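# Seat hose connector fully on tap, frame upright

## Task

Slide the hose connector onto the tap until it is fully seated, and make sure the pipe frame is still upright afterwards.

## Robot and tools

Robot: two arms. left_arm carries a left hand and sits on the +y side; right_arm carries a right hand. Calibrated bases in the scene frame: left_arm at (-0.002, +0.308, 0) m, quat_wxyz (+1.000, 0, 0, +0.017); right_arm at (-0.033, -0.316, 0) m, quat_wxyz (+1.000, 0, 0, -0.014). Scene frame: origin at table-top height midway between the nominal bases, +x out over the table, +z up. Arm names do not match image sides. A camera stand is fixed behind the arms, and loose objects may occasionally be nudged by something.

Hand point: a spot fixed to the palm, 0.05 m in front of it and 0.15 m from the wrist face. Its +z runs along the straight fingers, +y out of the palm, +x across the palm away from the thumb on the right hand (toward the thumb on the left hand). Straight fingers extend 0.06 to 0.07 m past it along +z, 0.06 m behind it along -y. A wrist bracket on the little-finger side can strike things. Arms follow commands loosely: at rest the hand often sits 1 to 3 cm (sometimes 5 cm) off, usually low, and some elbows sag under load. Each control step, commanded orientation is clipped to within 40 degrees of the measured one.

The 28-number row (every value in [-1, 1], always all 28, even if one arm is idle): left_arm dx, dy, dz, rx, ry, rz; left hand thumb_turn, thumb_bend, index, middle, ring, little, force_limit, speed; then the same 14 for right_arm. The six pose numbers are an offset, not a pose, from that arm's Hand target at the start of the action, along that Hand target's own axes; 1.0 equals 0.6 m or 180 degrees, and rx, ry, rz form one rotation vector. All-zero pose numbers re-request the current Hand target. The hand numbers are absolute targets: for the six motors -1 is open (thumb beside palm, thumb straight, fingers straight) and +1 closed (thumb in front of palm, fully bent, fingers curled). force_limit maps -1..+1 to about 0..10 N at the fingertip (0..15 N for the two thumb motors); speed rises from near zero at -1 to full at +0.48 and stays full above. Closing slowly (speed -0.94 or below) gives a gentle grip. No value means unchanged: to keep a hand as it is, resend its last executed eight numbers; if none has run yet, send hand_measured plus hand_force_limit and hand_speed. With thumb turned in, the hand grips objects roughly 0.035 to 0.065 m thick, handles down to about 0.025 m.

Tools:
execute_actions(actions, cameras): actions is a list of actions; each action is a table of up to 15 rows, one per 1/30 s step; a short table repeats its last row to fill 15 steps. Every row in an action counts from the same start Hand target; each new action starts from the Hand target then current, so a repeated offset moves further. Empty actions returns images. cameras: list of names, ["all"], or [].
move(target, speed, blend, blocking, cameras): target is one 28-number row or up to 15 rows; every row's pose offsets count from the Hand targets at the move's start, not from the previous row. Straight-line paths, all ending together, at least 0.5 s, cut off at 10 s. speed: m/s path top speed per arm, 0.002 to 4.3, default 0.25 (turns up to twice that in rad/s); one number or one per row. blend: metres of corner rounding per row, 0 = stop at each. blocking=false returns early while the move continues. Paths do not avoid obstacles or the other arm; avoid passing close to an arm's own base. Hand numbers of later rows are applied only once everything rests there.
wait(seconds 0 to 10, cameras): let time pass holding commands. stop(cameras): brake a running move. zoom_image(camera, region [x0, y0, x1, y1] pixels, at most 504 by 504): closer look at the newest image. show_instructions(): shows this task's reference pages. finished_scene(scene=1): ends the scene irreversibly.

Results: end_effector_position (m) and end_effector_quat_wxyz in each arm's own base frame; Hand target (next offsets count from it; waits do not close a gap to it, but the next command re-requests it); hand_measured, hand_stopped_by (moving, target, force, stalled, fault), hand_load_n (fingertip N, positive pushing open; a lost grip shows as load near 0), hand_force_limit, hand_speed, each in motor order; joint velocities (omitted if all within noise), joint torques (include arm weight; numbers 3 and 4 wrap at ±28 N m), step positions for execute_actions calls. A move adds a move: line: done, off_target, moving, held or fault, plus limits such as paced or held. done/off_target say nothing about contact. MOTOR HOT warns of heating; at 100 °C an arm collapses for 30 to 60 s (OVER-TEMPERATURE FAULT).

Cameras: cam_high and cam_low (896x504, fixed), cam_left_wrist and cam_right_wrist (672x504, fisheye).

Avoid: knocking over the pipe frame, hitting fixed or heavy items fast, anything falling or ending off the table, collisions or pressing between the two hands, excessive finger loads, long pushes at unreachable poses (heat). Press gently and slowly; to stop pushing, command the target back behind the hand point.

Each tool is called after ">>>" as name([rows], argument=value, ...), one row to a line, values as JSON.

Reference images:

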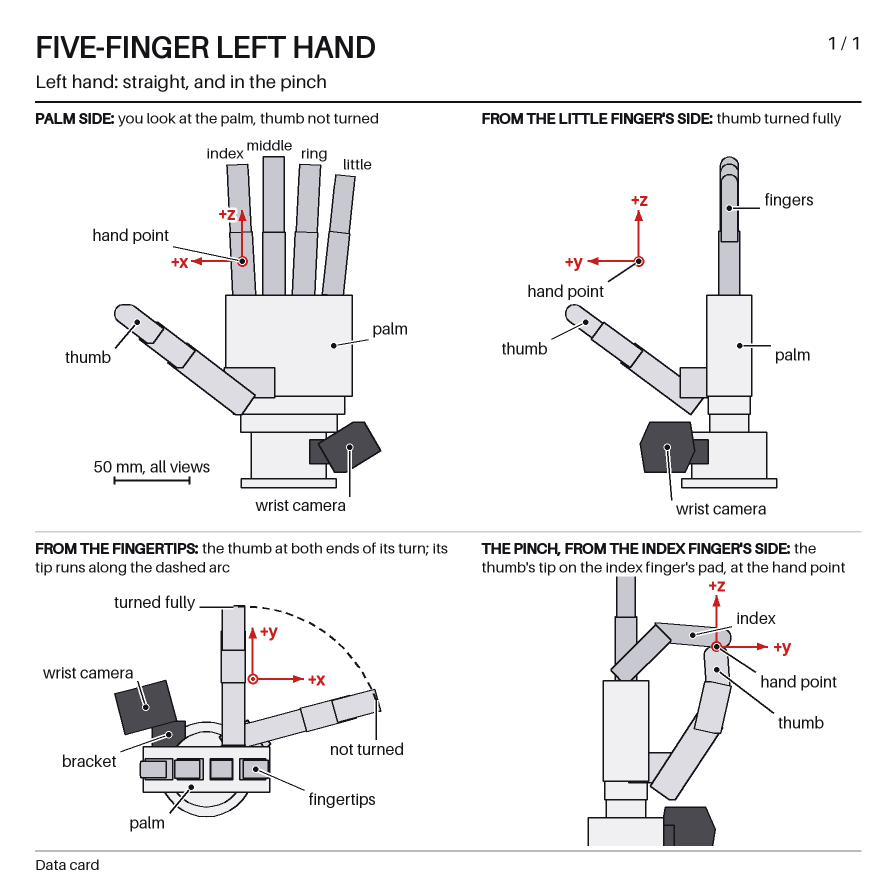

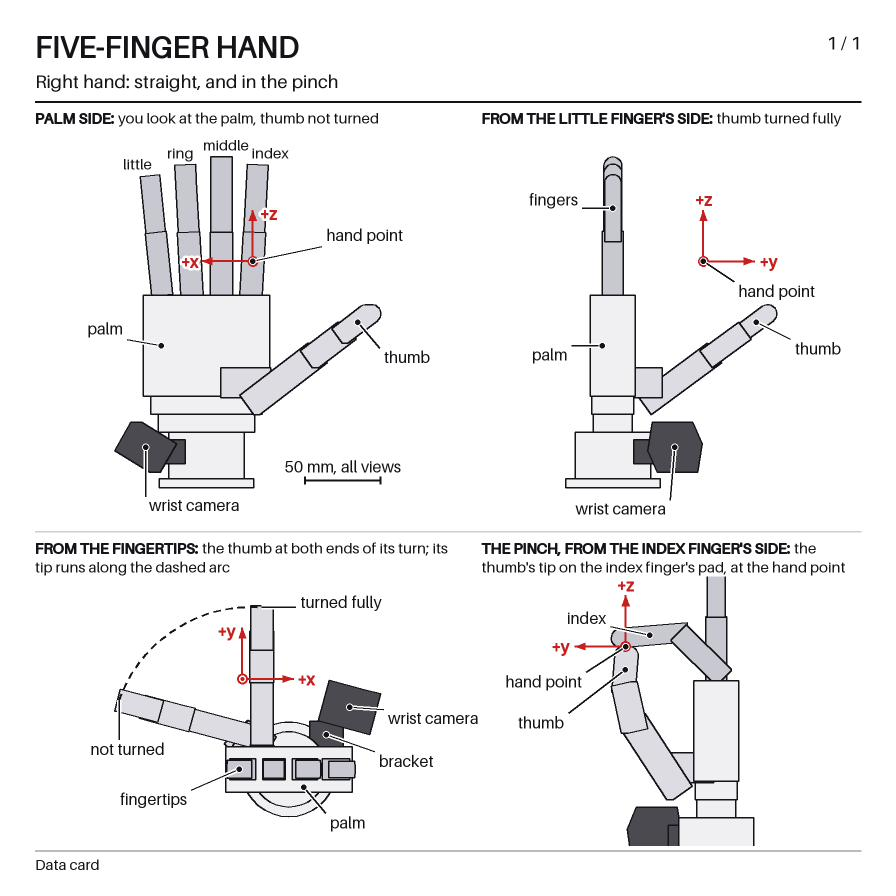

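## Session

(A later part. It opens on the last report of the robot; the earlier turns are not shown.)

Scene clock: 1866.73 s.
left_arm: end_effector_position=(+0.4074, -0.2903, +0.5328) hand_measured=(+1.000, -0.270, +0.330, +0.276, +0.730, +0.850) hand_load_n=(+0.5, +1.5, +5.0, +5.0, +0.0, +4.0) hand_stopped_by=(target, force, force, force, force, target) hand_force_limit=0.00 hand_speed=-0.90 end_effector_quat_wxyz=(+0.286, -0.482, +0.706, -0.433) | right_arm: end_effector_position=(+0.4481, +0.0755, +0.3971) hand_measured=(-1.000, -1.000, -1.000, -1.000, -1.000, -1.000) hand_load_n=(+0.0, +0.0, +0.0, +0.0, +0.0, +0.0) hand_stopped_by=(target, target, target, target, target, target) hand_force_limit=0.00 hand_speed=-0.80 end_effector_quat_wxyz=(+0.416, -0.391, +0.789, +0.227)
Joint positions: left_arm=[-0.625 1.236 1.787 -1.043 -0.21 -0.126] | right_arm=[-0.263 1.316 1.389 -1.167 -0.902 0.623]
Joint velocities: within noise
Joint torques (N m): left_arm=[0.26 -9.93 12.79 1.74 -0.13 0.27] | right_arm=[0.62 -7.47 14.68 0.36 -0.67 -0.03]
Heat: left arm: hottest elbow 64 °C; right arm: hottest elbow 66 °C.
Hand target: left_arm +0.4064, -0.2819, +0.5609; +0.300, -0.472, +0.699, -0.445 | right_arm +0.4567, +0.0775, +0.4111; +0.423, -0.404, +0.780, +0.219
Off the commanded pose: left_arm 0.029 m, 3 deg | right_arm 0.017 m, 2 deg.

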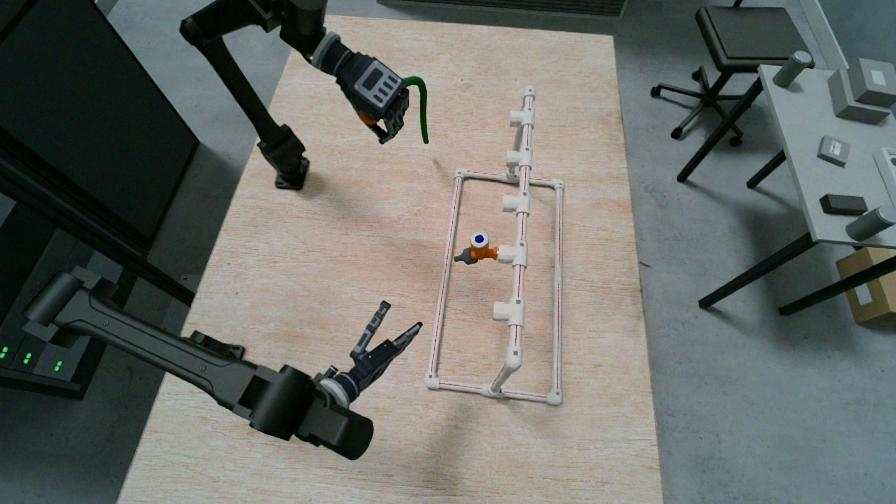

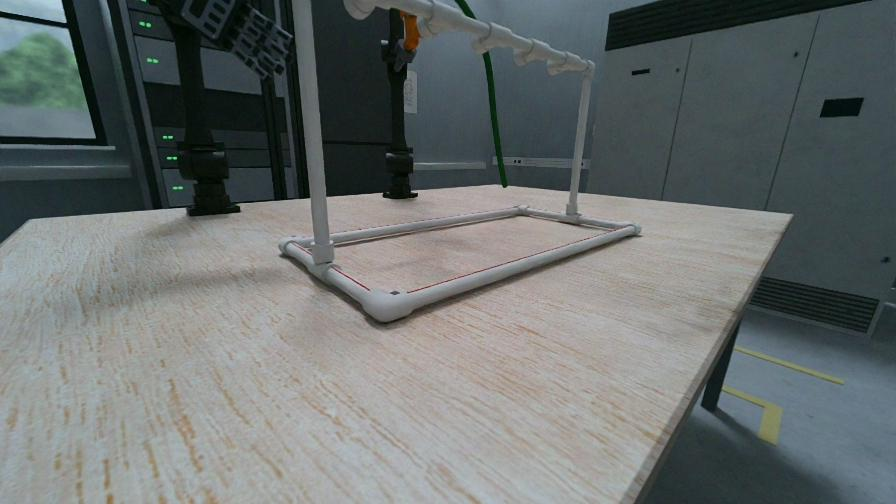

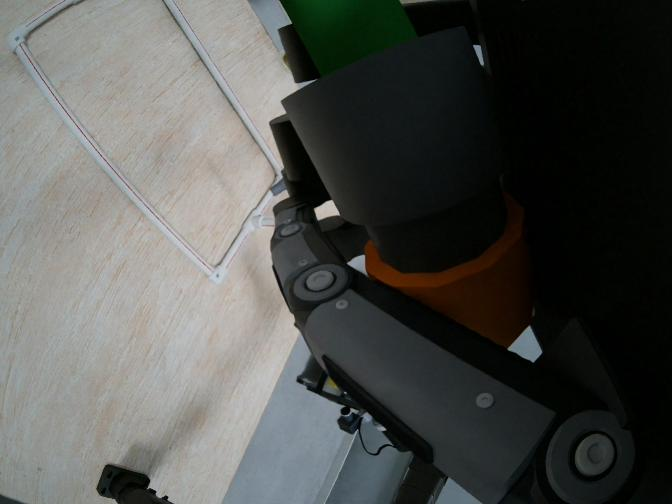

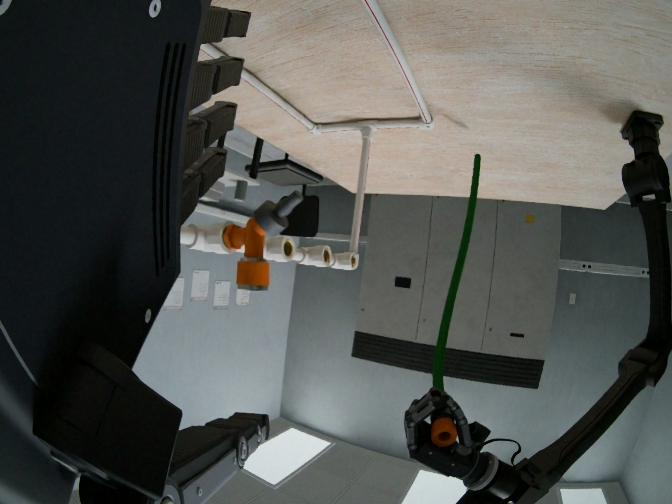

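>>> move([
  [0.1092,0.2592,0.157,0,0,0,1,0.4,0.8,0.8,0.8,0.85,0.0,-0.9,0,0,0,0,0,0,-1,-1,-1,-1,-1,-1,0,-0.8],
  [0.239,0.5162,0.315,0,0,0,1,0.4,0.8,0.8,0.8,0.85,0.0,-0.9,0,0,0,0,0,0,-1,-1,-1,-1,-1,-1,0,-0.8],
], speed=0.15, blend=0.04, cameras=["all"])

Scene clock: 2010.30 s.
left_arm: end_effector_position=(+0.3885, -0.4235, +0.1973) hand_measured=(+1.000, -0.270, +0.330, +0.276, +0.730, +0.850) hand_load_n=(+0.0, +1.5, +5.5, +5.5, +0.0, +1.5) hand_stopped_by=(target, force, force, force, force, target) hand_force_limit=0.00 hand_speed=-0.90 end_effector_quat_wxyz=(+0.301, -0.472, +0.705, -0.436) | right_arm: end_effector_position=(+0.4481, +0.0755, +0.3971) hand_measured=(-1.000, -1.000, -1.000, -1.000, -1.000, -1.000) hand_load_n=(+0.0, +0.0, +0.0, +0.0, +0.0, +0.5) hand_stopped_by=(target, target, target, target, target, target) hand_force_limit=0.00 hand_speed=-0.80 end_effector_quat_wxyz=(+0.416, -0.391, +0.789, +0.227)
Joint positions: left_arm=[-0.915 1.365 0.987 -0.139 -0.479 -0.243] | right_arm=[-0.263 1.316 1.389 -1.167 -0.902 0.623]
Joint torques (N m): left_arm=[-0.85 -11.93 9.76 3.19 -0.37 -0.02] | right_arm=[0.67 -7.41 14.69 0.38 -0.67 -0.03]
Heat: left arm: hottest elbow 64 °C; right arm: hottest elbow 67 °C.
Hand target: left_arm +0.3901, -0.4300, +0.2003; +0.300, -0.472, +0.699, -0.445 | right_arm +0.4567, +0.0775, +0.4111; +0.423, -0.404, +0.780, +0.219
Off the commanded pose: left_arm 0.007 m, 1 deg | right_arm 0.017 m, 2 deg.
move: off_target (right_arm)

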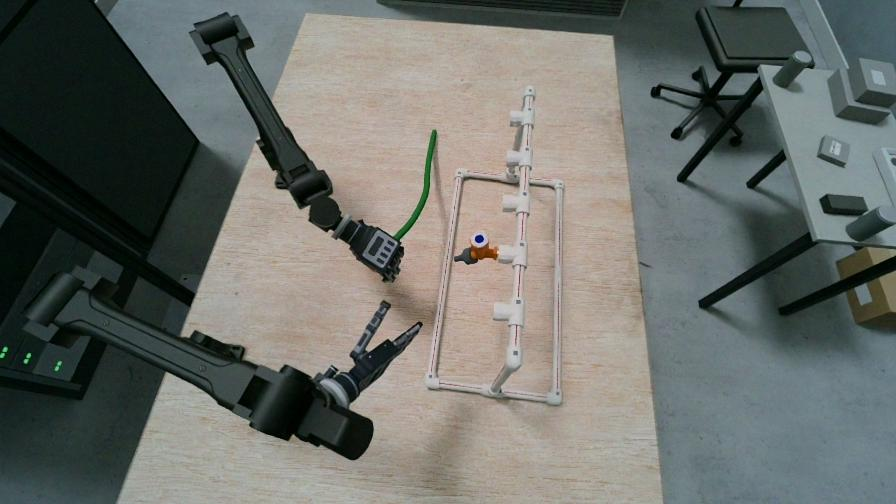

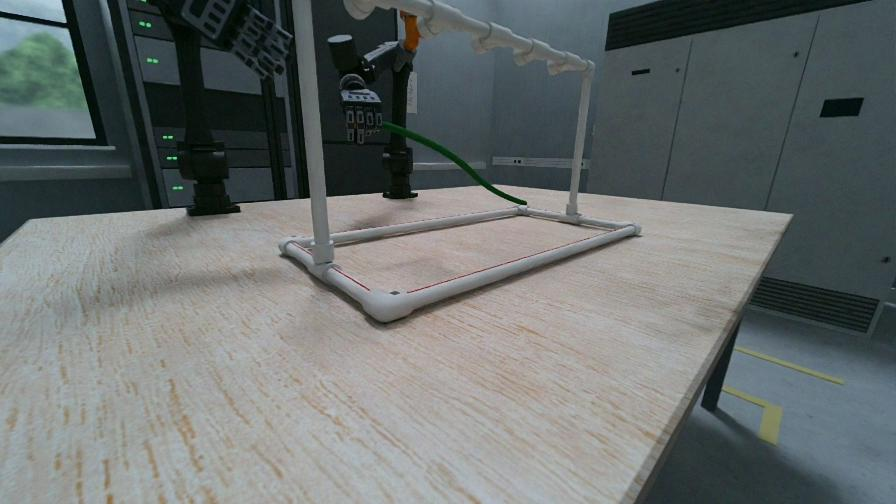

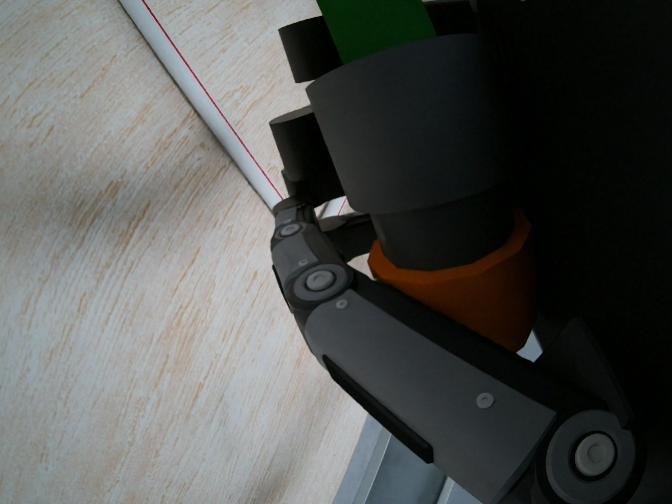

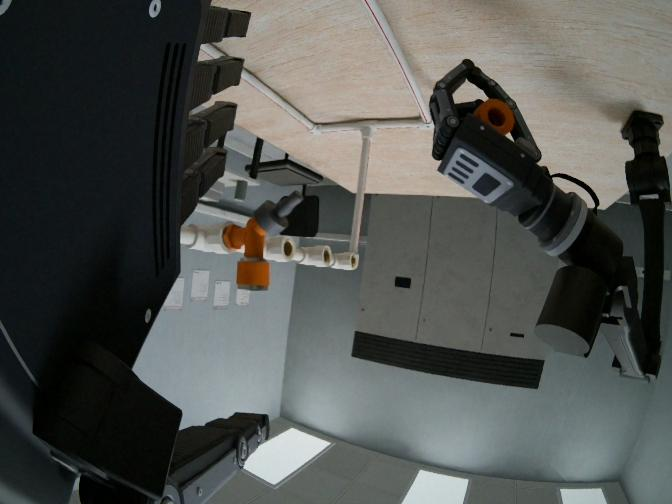

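>>> zoom_image(camera="cam_right_wrist", region=[400, 40, 580, 220])

Scaled by 2.800 from the camera's 672x504 image, which has a finer 960x720 frame.

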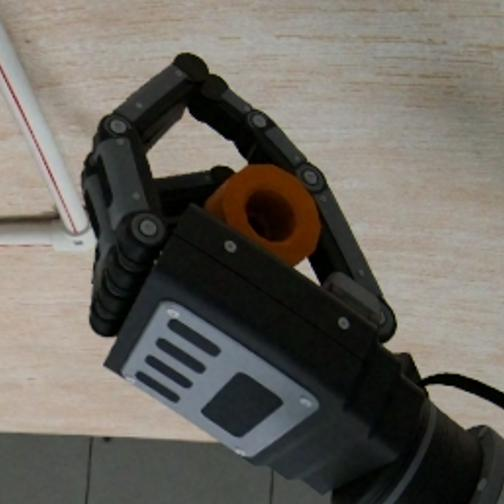

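>>> move(target=[0.0155,0.2538,0.1255,0,0,0,1,0.4,0.8,0.8,0.8,0.85,0.0,-0.9,0,0,0,0,0,0,-1,-1,-1,-1,-1,-1,0,-0.8], speed=0.1, cameras=["all"])

Scene clock: 2021.93 s.
left_arm: end_effector_position=(+0.3910, -0.4350, +0.0321) hand_measured=(+1.000, -0.270, +0.330, +0.276, +0.730, +0.850) hand_load_n=(-0.5, +1.5, +5.5, +5.5, +0.0, +1.5) hand_stopped_by=(target, force, force, force, force, target) hand_force_limit=0.00 hand_speed=-0.90 end_effector_quat_wxyz=(+0.301, -0.473, +0.702, -0.439) | right_arm: end_effector_position=(+0.4481, +0.0755, +0.3971) hand_measured=(-1.000, -1.000, -1.000, -1.000, -1.000, -1.000) hand_load_n=(+0.0, +0.0, +0.0, +0.0, +0.0, +0.0) hand_stopped_by=(target, target, target, target, target, target) hand_force_limit=0.00 hand_speed=-0.80 end_effector_quat_wxyz=(+0.416, -0.391, +0.789, +0.227)
Joint positions: left_arm=[-0.927 1.678 0.805 0.359 -0.49 -0.252] | right_arm=[-0.263 1.316 1.389 -1.167 -0.902 0.623]
Joint torques (N m): left_arm=[-1.03 -13.63 7.27 3.22 -0.38 0] | right_arm=[0.56 -7.59 14.69 0.38 -0.67 -0.03]
Heat: left arm: hottest elbow 61 °C; right arm: hottest elbow 67 °C.
Hand target: left_arm +0.3901, -0.4402, +0.0305; +0.300, -0.472, +0.699, -0.445 | right_arm +0.4567, +0.0775, +0.4111; +0.423, -0.404, +0.780, +0.219
Off the commanded pose: left_arm 0.005 m, 1 deg | right_arm 0.017 m, 2 deg.
move: off_target (right_arm)

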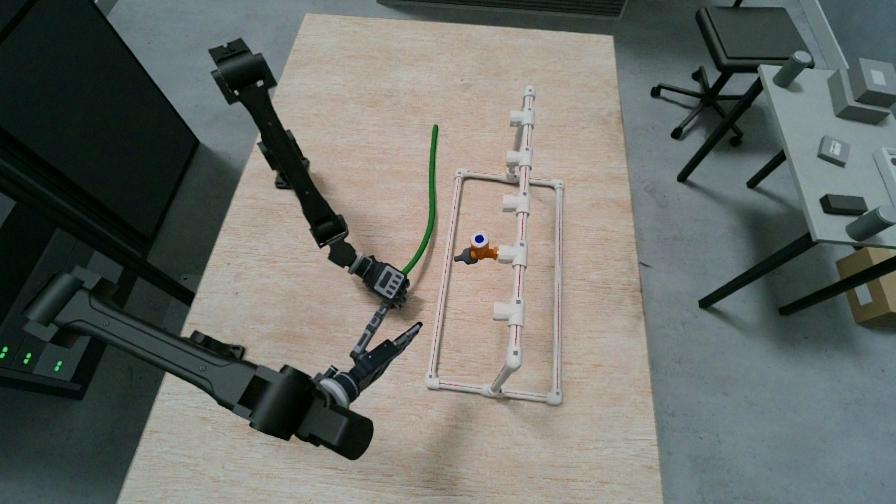

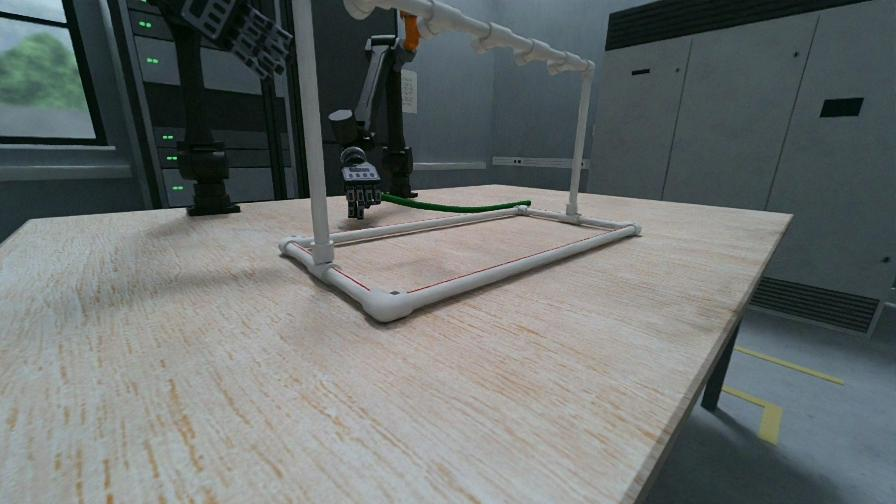

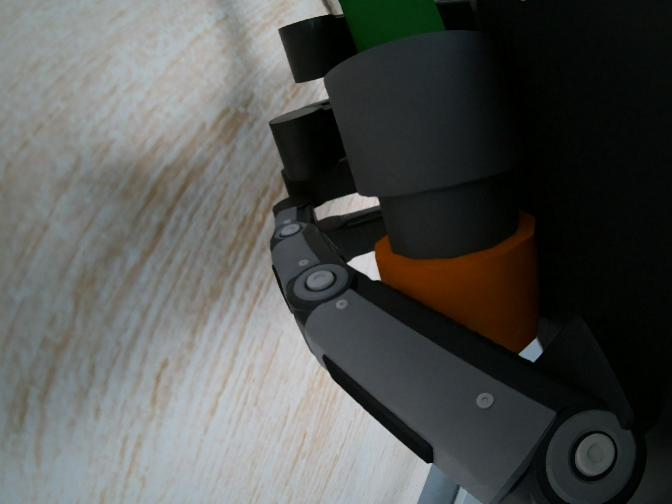

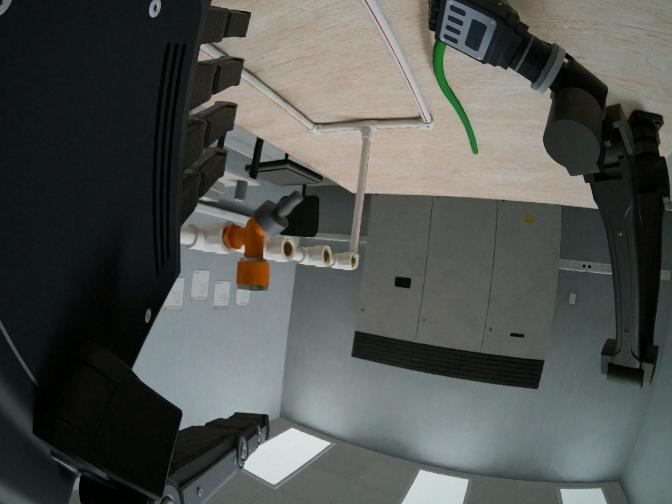

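>>> move([
  [0,0.0173,0.0081,0,0,0,1,0.4,0.8,0.8,0.8,0.85,0.0,-0.9,0,0,0,0,0,0,-1,-1,-1,-1,-1,-1,0,-0.8],
  [0,0.0173,0.0081,0,0,0,1,0.4,0.8,0.8,-0.1,-0.1,0.0,-0.8,0,0,0,0,0,0,-1,-1,-1,-1,-1,-1,0,-0.8],
], speed=0.05, cameras=["cam_left_wrist","cam_high"])

Scene clock: 2055.70 s.
left_arm: end_effector_position=(+0.3922, -0.4361, +0.0238) hand_measured=(+1.000, -0.270, +0.330, +0.276, -0.100, -0.100) hand_load_n=(+0.0, +1.5, +5.0, +5.5, +0.0, +0.0) hand_stopped_by=(target, force, force, force, target, target) hand_force_limit=0.00 hand_speed=-0.80 end_effector_quat_wxyz=(+0.302, -0.473, +0.700, -0.442) | right_arm: end_effector_position=(+0.4481, +0.0755, +0.3971) hand_measured=(-1.000, -1.000, -1.000, -1.000, -1.000, -1.000) hand_load_n=(+0.0, +0.0, +0.5, +0.0, +0.0, +0.0) hand_stopped_by=(target, target, target, target, target, target) hand_force_limit=0.00 hand_speed=-0.80 end_effector_quat_wxyz=(+0.416, -0.391, +0.789, +0.227)
Joint positions: left_arm=[-0.927 1.702 0.801 0.395 -0.492 -0.252] | right_arm=[-0.263 1.316 1.389 -1.167 -0.902 0.623]
Joint torques (N m): left_arm=[-0.97 -13.51 6.97 3.1 -0.33 -0.01] | right_arm=[0.67 -7.47 14.68 0.38 -0.66 -0.02]
Heat: left arm: hottest elbow 55 °C; right arm: hottest elbow 68 °C.
Hand target: left_arm +0.3902, -0.4400, +0.0190; +0.301, -0.472, +0.699, -0.445 | right_arm +0.4567, +0.0775, +0.4111; +0.423, -0.404, +0.780, +0.219
Off the commanded pose: left_arm 0.007 m, 0 deg | right_arm 0.017 m, 2 deg.
move: off_target (right_arm)
Images, in order (width x height): cam_high 896x504, cam_left_wrist 672x504.

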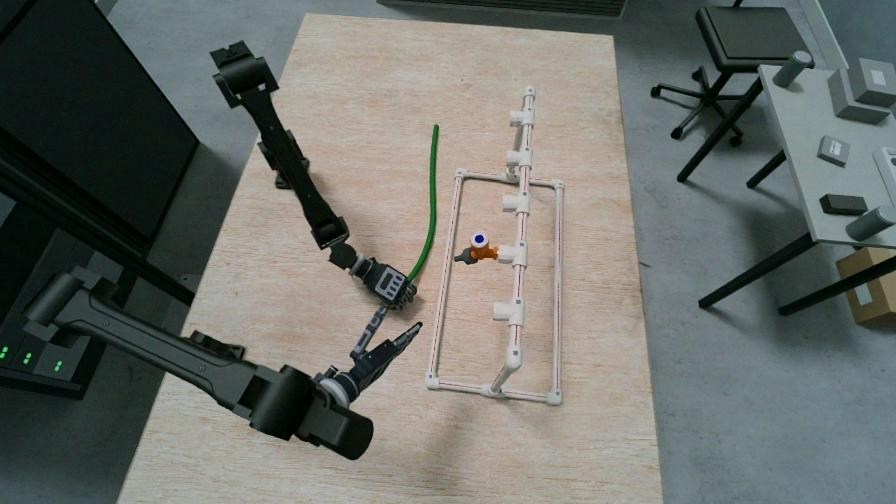

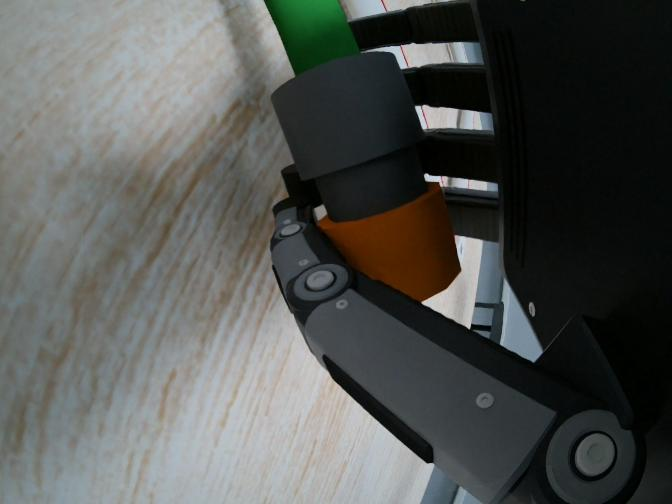

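>>> move(target=[0,0,0,0,0,0,1,0.4,-0.15,-0.15,-0.15,-0.15,0.0,-0.8,0,0,0,0,0,0,-1,-1,-1,-1,-1,-1,0,-0.8], speed=0.05, cameras=["cam_left_wrist"])

Scene clock: 2061.53 s.
left_arm: end_effector_position=(+0.3922, -0.4361, +0.0238) hand_measured=(+1.000, -0.270, -0.150, -0.150, -0.150, -0.150) hand_load_n=(+0.0, +0.5, +0.0, +0.0, +0.0, +0.0) hand_stopped_by=(target, force, target, target, target, target) hand_force_limit=0.00 hand_speed=-0.80 end_effector_quat_wxyz=(+0.302, -0.473, +0.700, -0.442) | right_arm: end_effector_position=(+0.4481, +0.0755, +0.3971) hand_measured=(-1.000, -1.000, -1.000, -1.000, -1.000, -1.000) hand_load_n=(+0.0, +0.0, +0.0, +0.0, +0.0, +0.0) hand_stopped_by=(target, target, target, target, target, target) hand_force_limit=0.00 hand_speed=-0.80 end_effector_quat_wxyz=(+0.416, -0.391, +0.789, +0.227)
Joint positions: left_arm=[-0.927 1.702 0.801 0.395 -0.492 -0.252] | right_arm=[-0.263 1.316 1.389 -1.167 -0.902 0.623]
Joint torques (N m): left_arm=[-1.03 -13.51 6.97 3.1 -0.32 0] | right_arm=[0.56 -7.53 14.68 0.36 -0.66 -0.03]
Heat: left arm: hottest elbow 54 °C; right arm: hottest elbow 68 °C.
Hand target: left_arm +0.3901, -0.4400, +0.0190; +0.300, -0.472, +0.699, -0.445 | right_arm +0.4567, +0.0775, +0.4111; +0.423, -0.404, +0.780, +0.219
Off the commanded pose: left_arm 0.007 m, 0 deg | right_arm 0.017 m, 2 deg.
move: off_target (right_arm)
Images, in order (width x height): cam_left_wrist 672x504.

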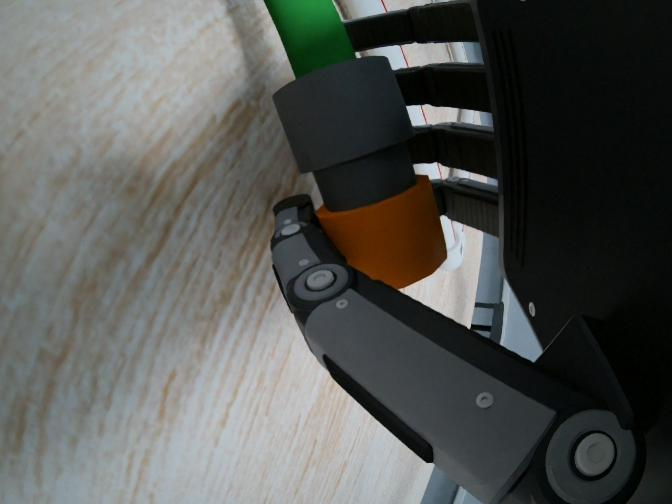

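>>> wait(seconds=0.1, cameras=["all"])

>>> zoom_image(camera="cam_low", region=[310, 130, 430, 250])

>>> zoom_image(camera="cam_left_wrist", region=[240, 20, 520, 320])

Scene clock: 2100.27 s.
left_arm: end_effector_position=(+0.3922, -0.4361, +0.0238) hand_measured=(+1.000, -0.270, -0.150, -0.150, -0.150, -0.150) hand_load_n=(+0.0, +0.0, +0.0, +0.0, +0.0, +0.0) hand_stopped_by=(target, force, target, target, target, target) hand_force_limit=0.00 hand_speed=-0.80 end_effector_quat_wxyz=(+0.302, -0.473, +0.700, -0.442) | right_arm: end_effector_position=(+0.4481, +0.0755, +0.3971) hand_measured=(-1.000, -1.000, -1.000, -1.000, -1.000, -1.000) hand_load_n=(+0.0, +0.0, +0.0, +0.0, +0.0, +0.0) hand_stopped_by=(target, target, target, target, target, target) hand_force_limit=0.00 hand_speed=-0.80 end_effector_quat_wxyz=(+0.416, -0.391, +0.789, +0.227)
Joint positions: left_arm=[-0.927 1.702 0.801 0.395 -0.492 -0.252] | right_arm=[-0.263 1.316 1.389 -1.167 -0.902 0.623]
Joint torques (N m): left_arm=[-0.97 -13.51 6.97 3.1 -0.32 0] | right_arm=[0.62 -7.59 14.67 0.39 -0.66 -0.03]
Heat: left arm: hottest elbow 50 °C; right arm: hottest elbow 68 °C.
Hand target: left_arm +0.3901, -0.4400, +0.0190; +0.300, -0.472, +0.699, -0.445 | right_arm +0.4567, +0.0775, +0.4111; +0.423, -0.404, +0.780, +0.219
Off the commanded pose: left_arm 0.007 m, 0 deg | right_arm 0.017 m, 2 deg.
wait: 0.10 s; at rest from the start

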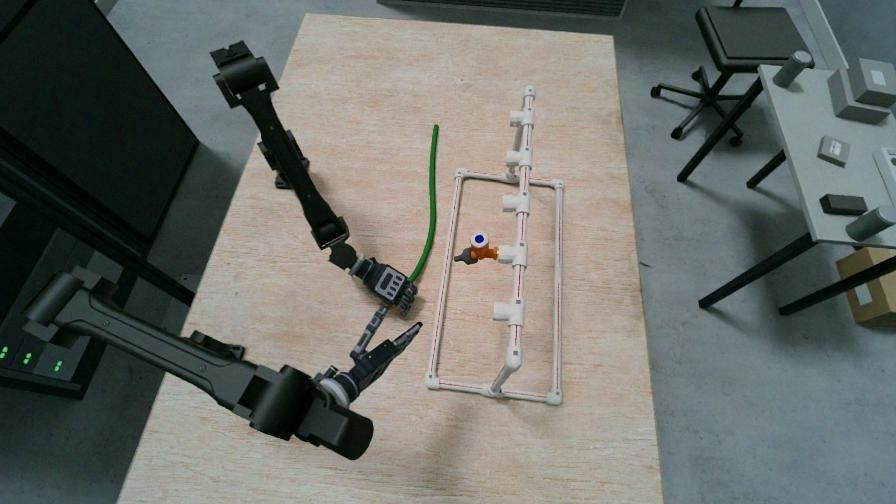

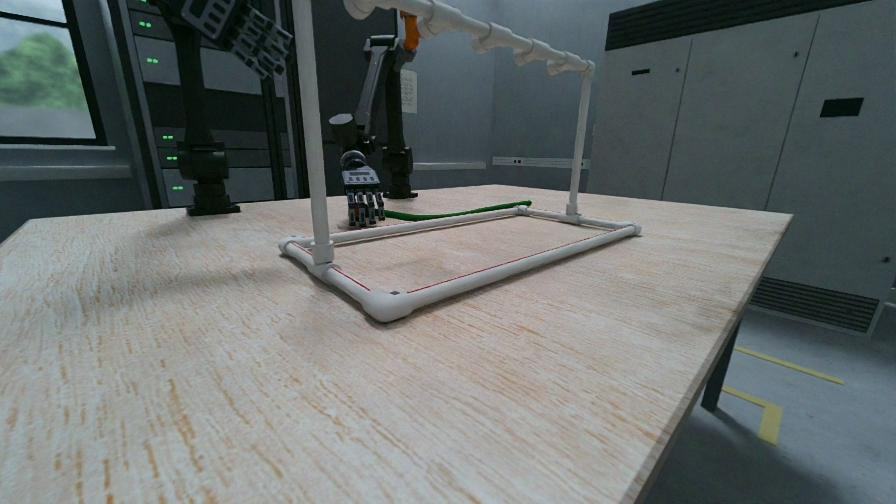

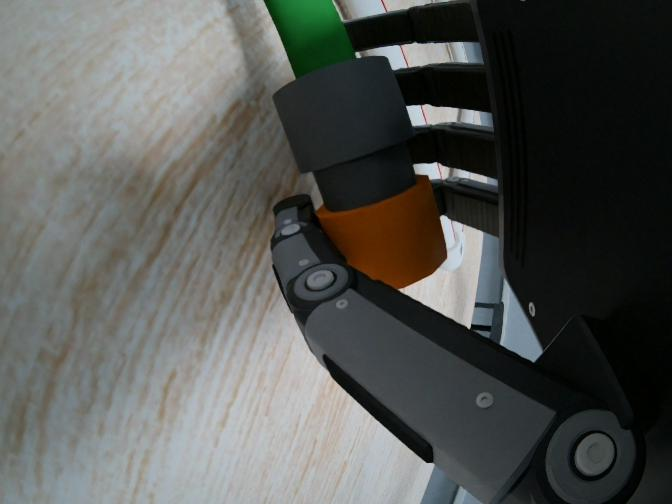

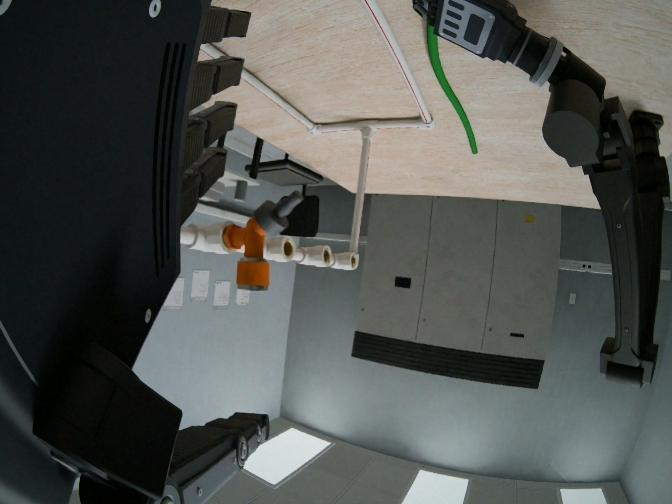

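Scaled by 4.200.

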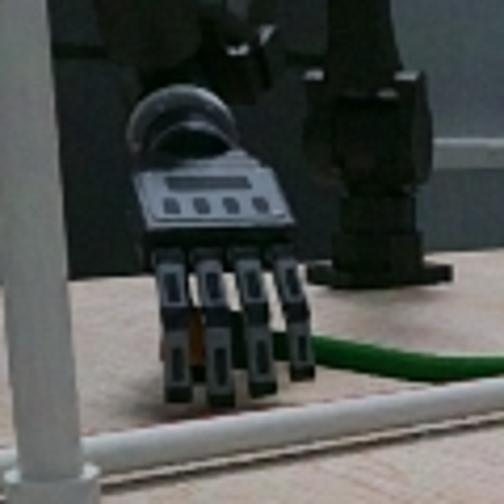

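Scaled by 1.680 from the camera's 672x504 image, which has a finer 960x720 frame.

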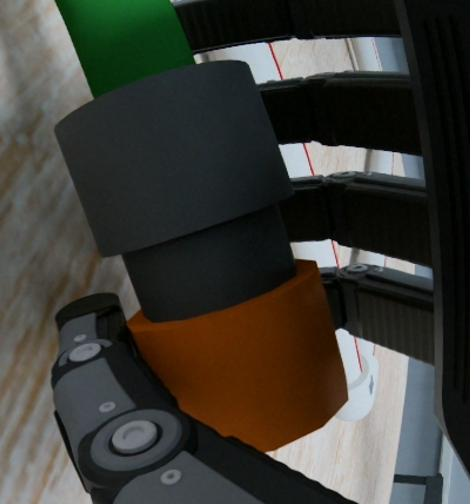

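>>> move(target=[0,0,0,0,0,0,1,-0.5,-0.15,-0.15,-0.15,-0.15,0.0,-0.8,0,0,0,0,0,0,-1,-1,-1,-1,-1,-1,0,-0.8], speed=0.05, cameras=["cam_left_wrist","cam_low"])

Scene clock: 2115.27 s.
left_arm: end_effector_position=(+0.3922, -0.4361, +0.0238) hand_measured=(+1.000, -0.500, -0.150, -0.150, -0.150, -0.150) hand_load_n=(-0.5, +0.5, +0.0, +0.0, +0.0, +0.0) hand_stopped_by=(target, target, target, target, target, target) hand_force_limit=0.00 hand_speed=-0.80 end_effector_quat_wxyz=(+0.302, -0.473, +0.700, -0.442) | right_arm: end_effector_position=(+0.4481, +0.0755, +0.3971) hand_measured=(-1.000, -1.000, -1.000, -1.000, -1.000, -1.000) hand_load_n=(+0.0, +0.0, +0.0, +0.0, +0.0, +0.0) hand_stopped_by=(target, target, target, target, target, target) hand_force_limit=0.00 hand_speed=-0.80 end_effector_quat_wxyz=(+0.416, -0.391, +0.789, +0.227)
Joint positions: left_arm=[-0.927 1.702 0.801 0.395 -0.492 -0.252] | right_arm=[-0.263 1.316 1.389 -1.167 -0.902 0.623]
Joint torques (N m): left_arm=[-0.97 -13.51 6.97 3.1 -0.32 0] | right_arm=[0.67 -7.59 14.68 0.38 -0.67 -0.02]
Heat: left arm: hottest elbow 49 °C; right arm: hottest elbow 68 °C.
Hand target: left_arm +0.3901, -0.4400, +0.0190; +0.300, -0.472, +0.699, -0.445 | right_arm +0.4567, +0.0775, +0.4111; +0.423, -0.404, +0.780, +0.219
Off the commanded pose: left_arm 0.007 m, 0 deg | right_arm 0.017 m, 2 deg.
move: off_target (right_arm)
Images, in order (width x height): cam_low 896x504, cam_left_wrist 672x504.

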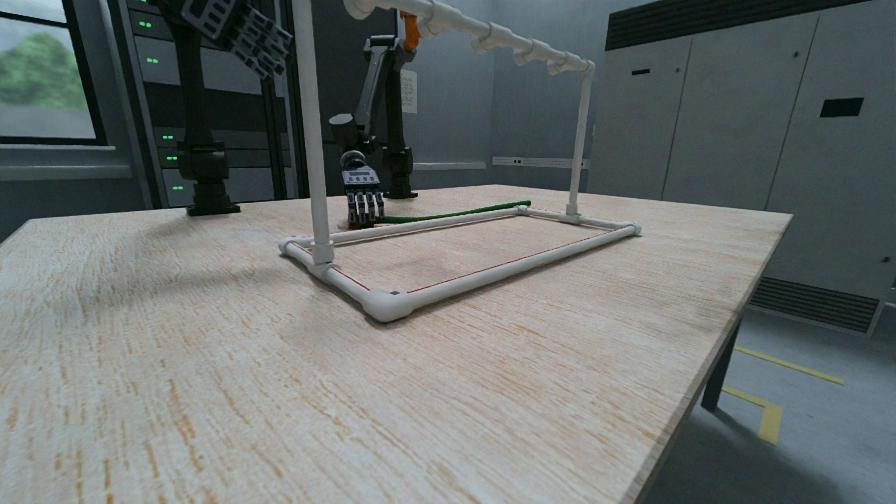

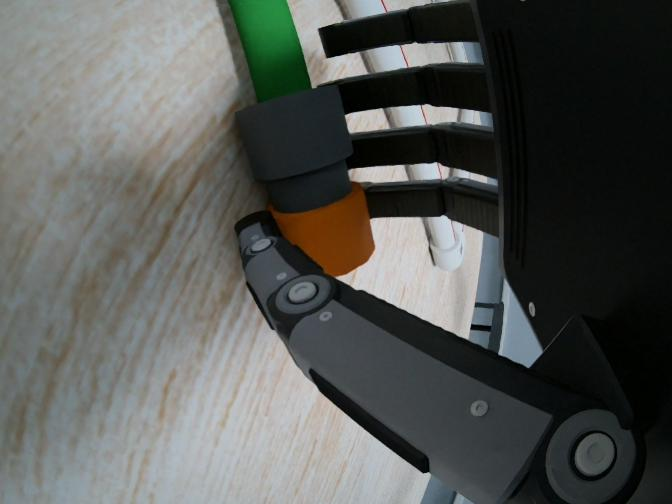

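>>> move([
  [0,0,0,0,0,0,1,-0.5,-0.32,-0.32,-0.32,-0.32,0.0,-0.7,0,0,0,0,0,0,-1,-1,-1,-1,-1,-1,0,-0.8],
  [-0.0067,0.0155,-0.0332,0,0,0,1,-0.5,-0.32,-0.32,-0.32,-0.32,0.0,-0.7,0,0,0,0,0,0,-1,-1,-1,-1,-1,-1,0,-0.8],
], speed=0.05, cameras=["cam_left_wrist","cam_low"])

Scene clock: 2183.97 s.
left_arm: end_effector_position=(+0.3760, -0.4252, +0.0184) hand_measured=(+1.000, -0.500, -0.320, -0.320, -0.320, -0.320) hand_load_n=(+0.0, -1.0, +0.0, +0.0, +0.0, +0.0) hand_stopped_by=(target, target, target, target, target, target) hand_force_limit=0.00 hand_speed=-0.70 end_effector_quat_wxyz=(+0.304, -0.473, +0.701, -0.439) | right_arm: end_effector_position=(+0.4481, +0.0755, +0.3971) hand_measured=(-1.000, -1.000, -1.000, -1.000, -1.000, -1.000) hand_load_n=(+0.0, +0.0, +0.0, +0.0, +0.0, +0.0) hand_stopped_by=(target, target, target, target, target, target) hand_force_limit=0.00 hand_speed=-0.80 end_effector_quat_wxyz=(+0.416, -0.391, +0.789, +0.227)
Joint positions: left_arm=[-0.943 1.68 0.749 0.415 -0.509 -0.257] | right_arm=[-0.263 1.316 1.389 -1.167 -0.902 0.623]
Joint torques (N m): left_arm=[-1.2 -14.33 6.31 2.85 -0.28 -0.04] | right_arm=[0.62 -7.53 14.68 0.39 -0.67 -0.03]
Heat: left arm: hottest elbow 47 °C; right arm: hottest elbow 69 °C.
Hand target: left_arm +0.3713, -0.4281, +0.0190; +0.300, -0.472, +0.699, -0.445 | right_arm +0.4567, +0.0775, +0.4111; +0.423, -0.404, +0.780, +0.219
Off the commanded pose: left_arm 0.006 m, 1 deg | right_arm 0.017 m, 2 deg.
move: off_target (right_arm)
Images, in order (width x height): cam_low 896x504, cam_left_wrist 672x504.

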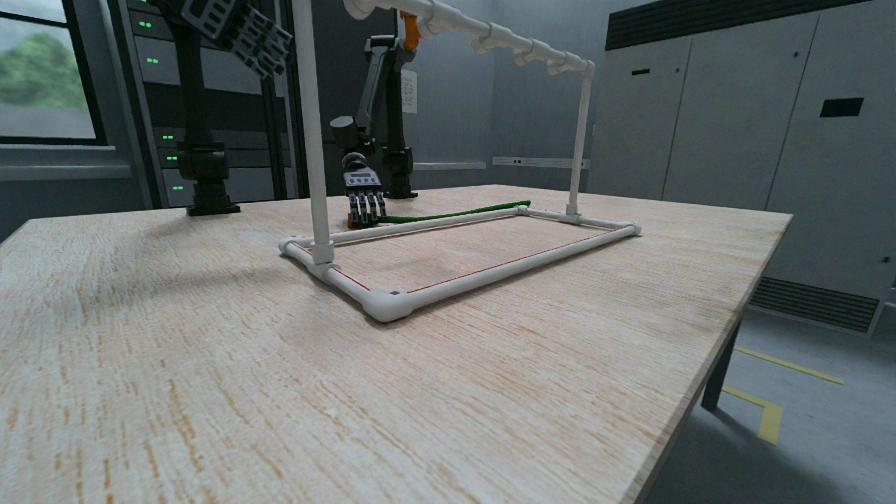

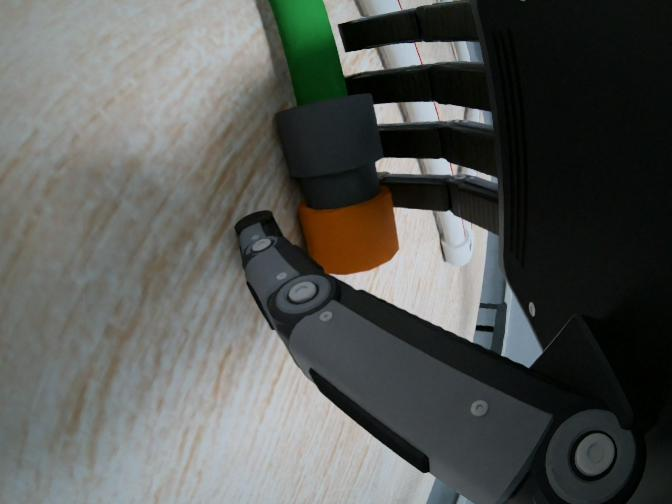

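>>> move([
  [-0.0045,0.0051,-0.0125,0,0.0553,0.0258,1,-0.5,-0.32,-0.32,-0.32,-0.32,0.0,-0.7,0,0,0,0,0,0,-1,-1,-1,-1,-1,-1,0,-0.8],
  [-0.0045,0.0051,-0.0125,0,0.0553,0.0258,1,-0.1,-0.32,-0.32,-0.32,-0.32,-0.4,-0.8,0,0,0,0,0,0,-1,-1,-1,-1,-1,-1,0,-0.8],
], speed=0.05, cameras=["cam_left_wrist","cam_low","cam_high"])

Scene clock: 2274.60 s.
left_arm: end_effector_position=(+0.3605, -0.4257, +0.0169) hand_measured=(+1.000, -0.100, -0.320, -0.320, -0.320, -0.320) hand_load_n=(+0.0, +0.0, +0.0, +0.0, +0.0, -0.5) hand_stopped_by=(target, target, target, target, target, target) hand_force_limit=-0.40 hand_speed=-0.80 end_effector_quat_wxyz=(+0.252, -0.404, +0.745, -0.468) | right_arm: end_effector_position=(+0.4481, +0.0755, +0.3971) hand_measured=(-1.000, -1.000, -1.000, -1.000, -1.000, -1.000) hand_load_n=(+0.0, +0.0, +0.0, +0.0, +0.0, +0.0) hand_stopped_by=(target, target, target, target, target, target) hand_force_limit=0.00 hand_speed=-0.80 end_effector_quat_wxyz=(+0.416, -0.391, +0.789, +0.227)
Joint positions: left_arm=[-0.898 1.655 0.695 0.489 -0.285 -0.145] | right_arm=[-0.263 1.316 1.389 -1.167 -0.902 0.623]
Joint torques (N m): left_arm=[0.26 -13.86 6.43 2.99 -0.06 0.11] | right_arm=[0.73 -7.53 14.69 0.39 -0.67 -0.02]
Heat: left arm: hottest elbow 45 °C; right arm: hottest elbow 69 °C.
Hand target: left_arm +0.3648, -0.4227, +0.0195; +0.256, -0.403, +0.741, -0.472 | right_arm +0.4567, +0.0775, +0.4111; +0.423, -0.404, +0.780, +0.219
Off the commanded pose: left_arm 0.006 m, 1 deg | right_arm 0.017 m, 2 deg.
move: off_target (right_arm)
Images, in order (width x height): cam_high 896x504, cam_low 896x504, cam_left_wrist 672x504.

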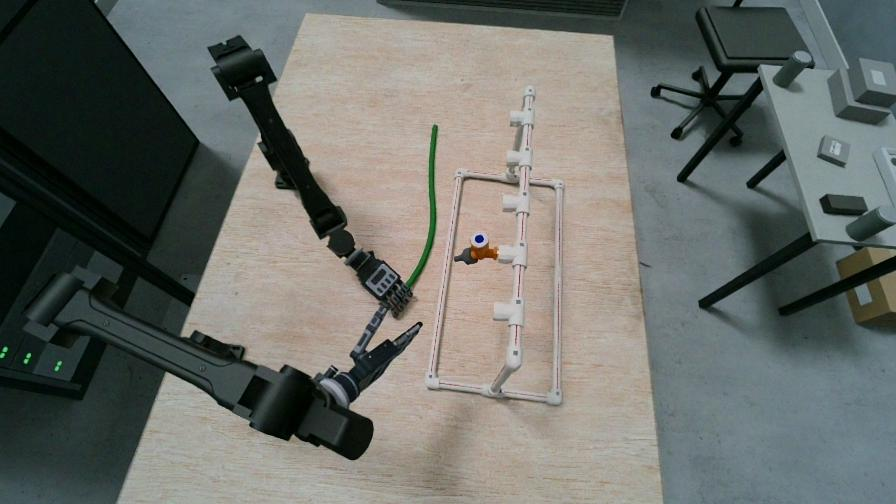

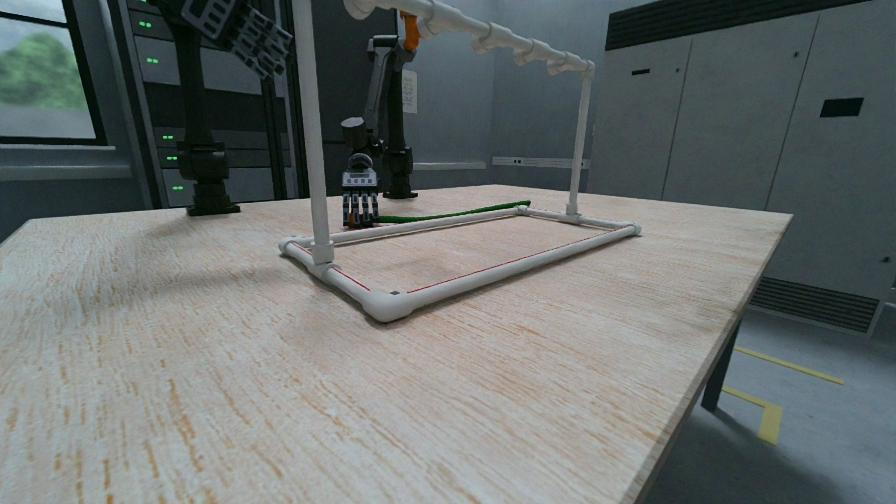

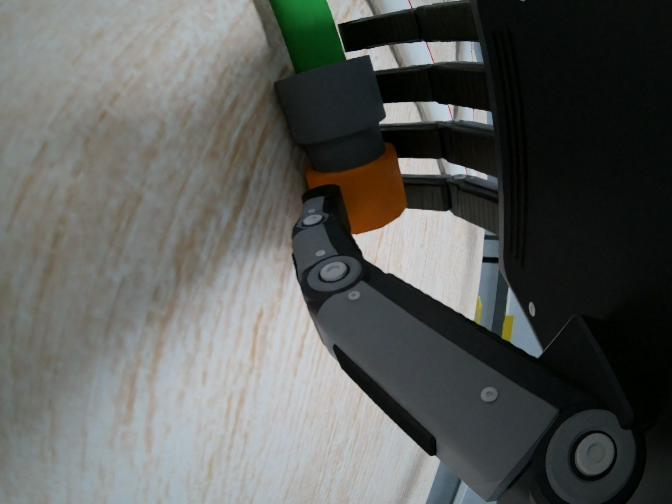

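>>> move(target=[-0.0165,-0.006,0.003,0,0,0,1,-0.1,-0.32,-0.32,-0.32,-0.32,-0.4,-0.8,0,0,0,0,0,0,-1,-1,-1,-1,-1,-1,0,-0.8], speed=0.04, cameras=["cam_left_wrist"])

>>> zoom_image(camera="cam_left_wrist", region=[240, 20, 520, 320])

Scene clock: 2289.43 s.
left_arm: end_effector_position=(+0.3687, -0.4188, +0.0181) hand_measured=(+1.000, -0.100, -0.320, -0.320, -0.320, -0.320) hand_load_n=(+0.0, +0.0, +0.0, +0.0, -0.5, +0.0) hand_stopped_by=(target, target, target, target, target, target) hand_force_limit=-0.40 hand_speed=-0.80 end_effector_quat_wxyz=(+0.252, -0.405, +0.744, -0.468) | right_arm: end_effector_position=(+0.4481, +0.0755, +0.3971) hand_measured=(-1.000, -1.000, -1.000, -1.000, -1.000, -1.000) hand_load_n=(+0.0, +0.0, +0.0, +0.0, +0.0, +0.0) hand_stopped_by=(target, target, target, target, target, target) hand_force_limit=0.00 hand_speed=-0.80 end_effector_quat_wxyz=(+0.416, -0.391, +0.789, +0.227)
Joint positions: left_arm=[-0.872 1.652 0.695 0.489 -0.263 -0.134] | right_arm=[-0.263 1.316 1.389 -1.167 -0.902 0.623]
Joint torques (N m): left_arm=[0.26 -14.1 6.53 2.82 0 0.1] | right_arm=[0.62 -7.53 14.69 0.38 -0.66 -0.02]
Heat: left arm: hottest elbow 44 °C; right arm: hottest elbow 69 °C.
Hand target: left_arm +0.3728, -0.4161, +0.0220; +0.256, -0.403, +0.741, -0.472 | right_arm +0.4567, +0.0775, +0.4111; +0.423, -0.404, +0.780, +0.219
Off the commanded pose: left_arm 0.006 m, 1 deg | right_arm 0.017 m, 2 deg.
move: off_target (right_arm)
Images, in order (width x height): cam_left_wrist 672x504.

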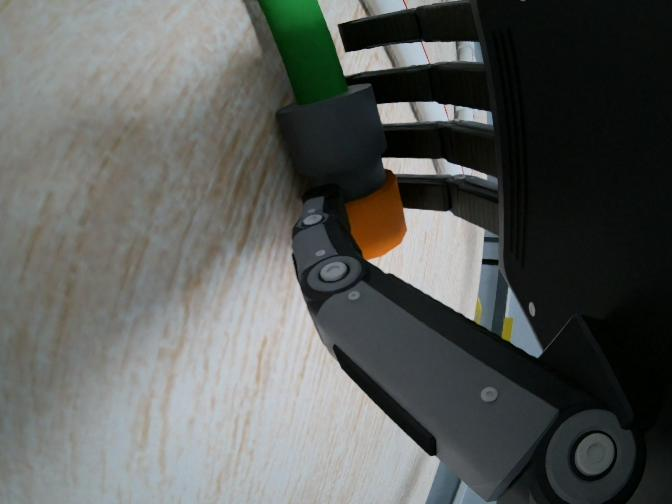

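Scaled by 1.680 from the camera's 672x504 image, which has a finer 960x720 frame.

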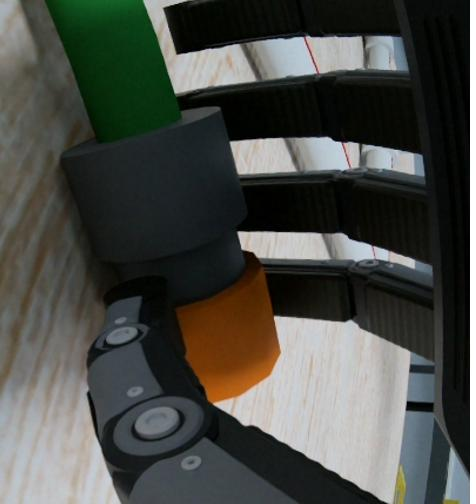

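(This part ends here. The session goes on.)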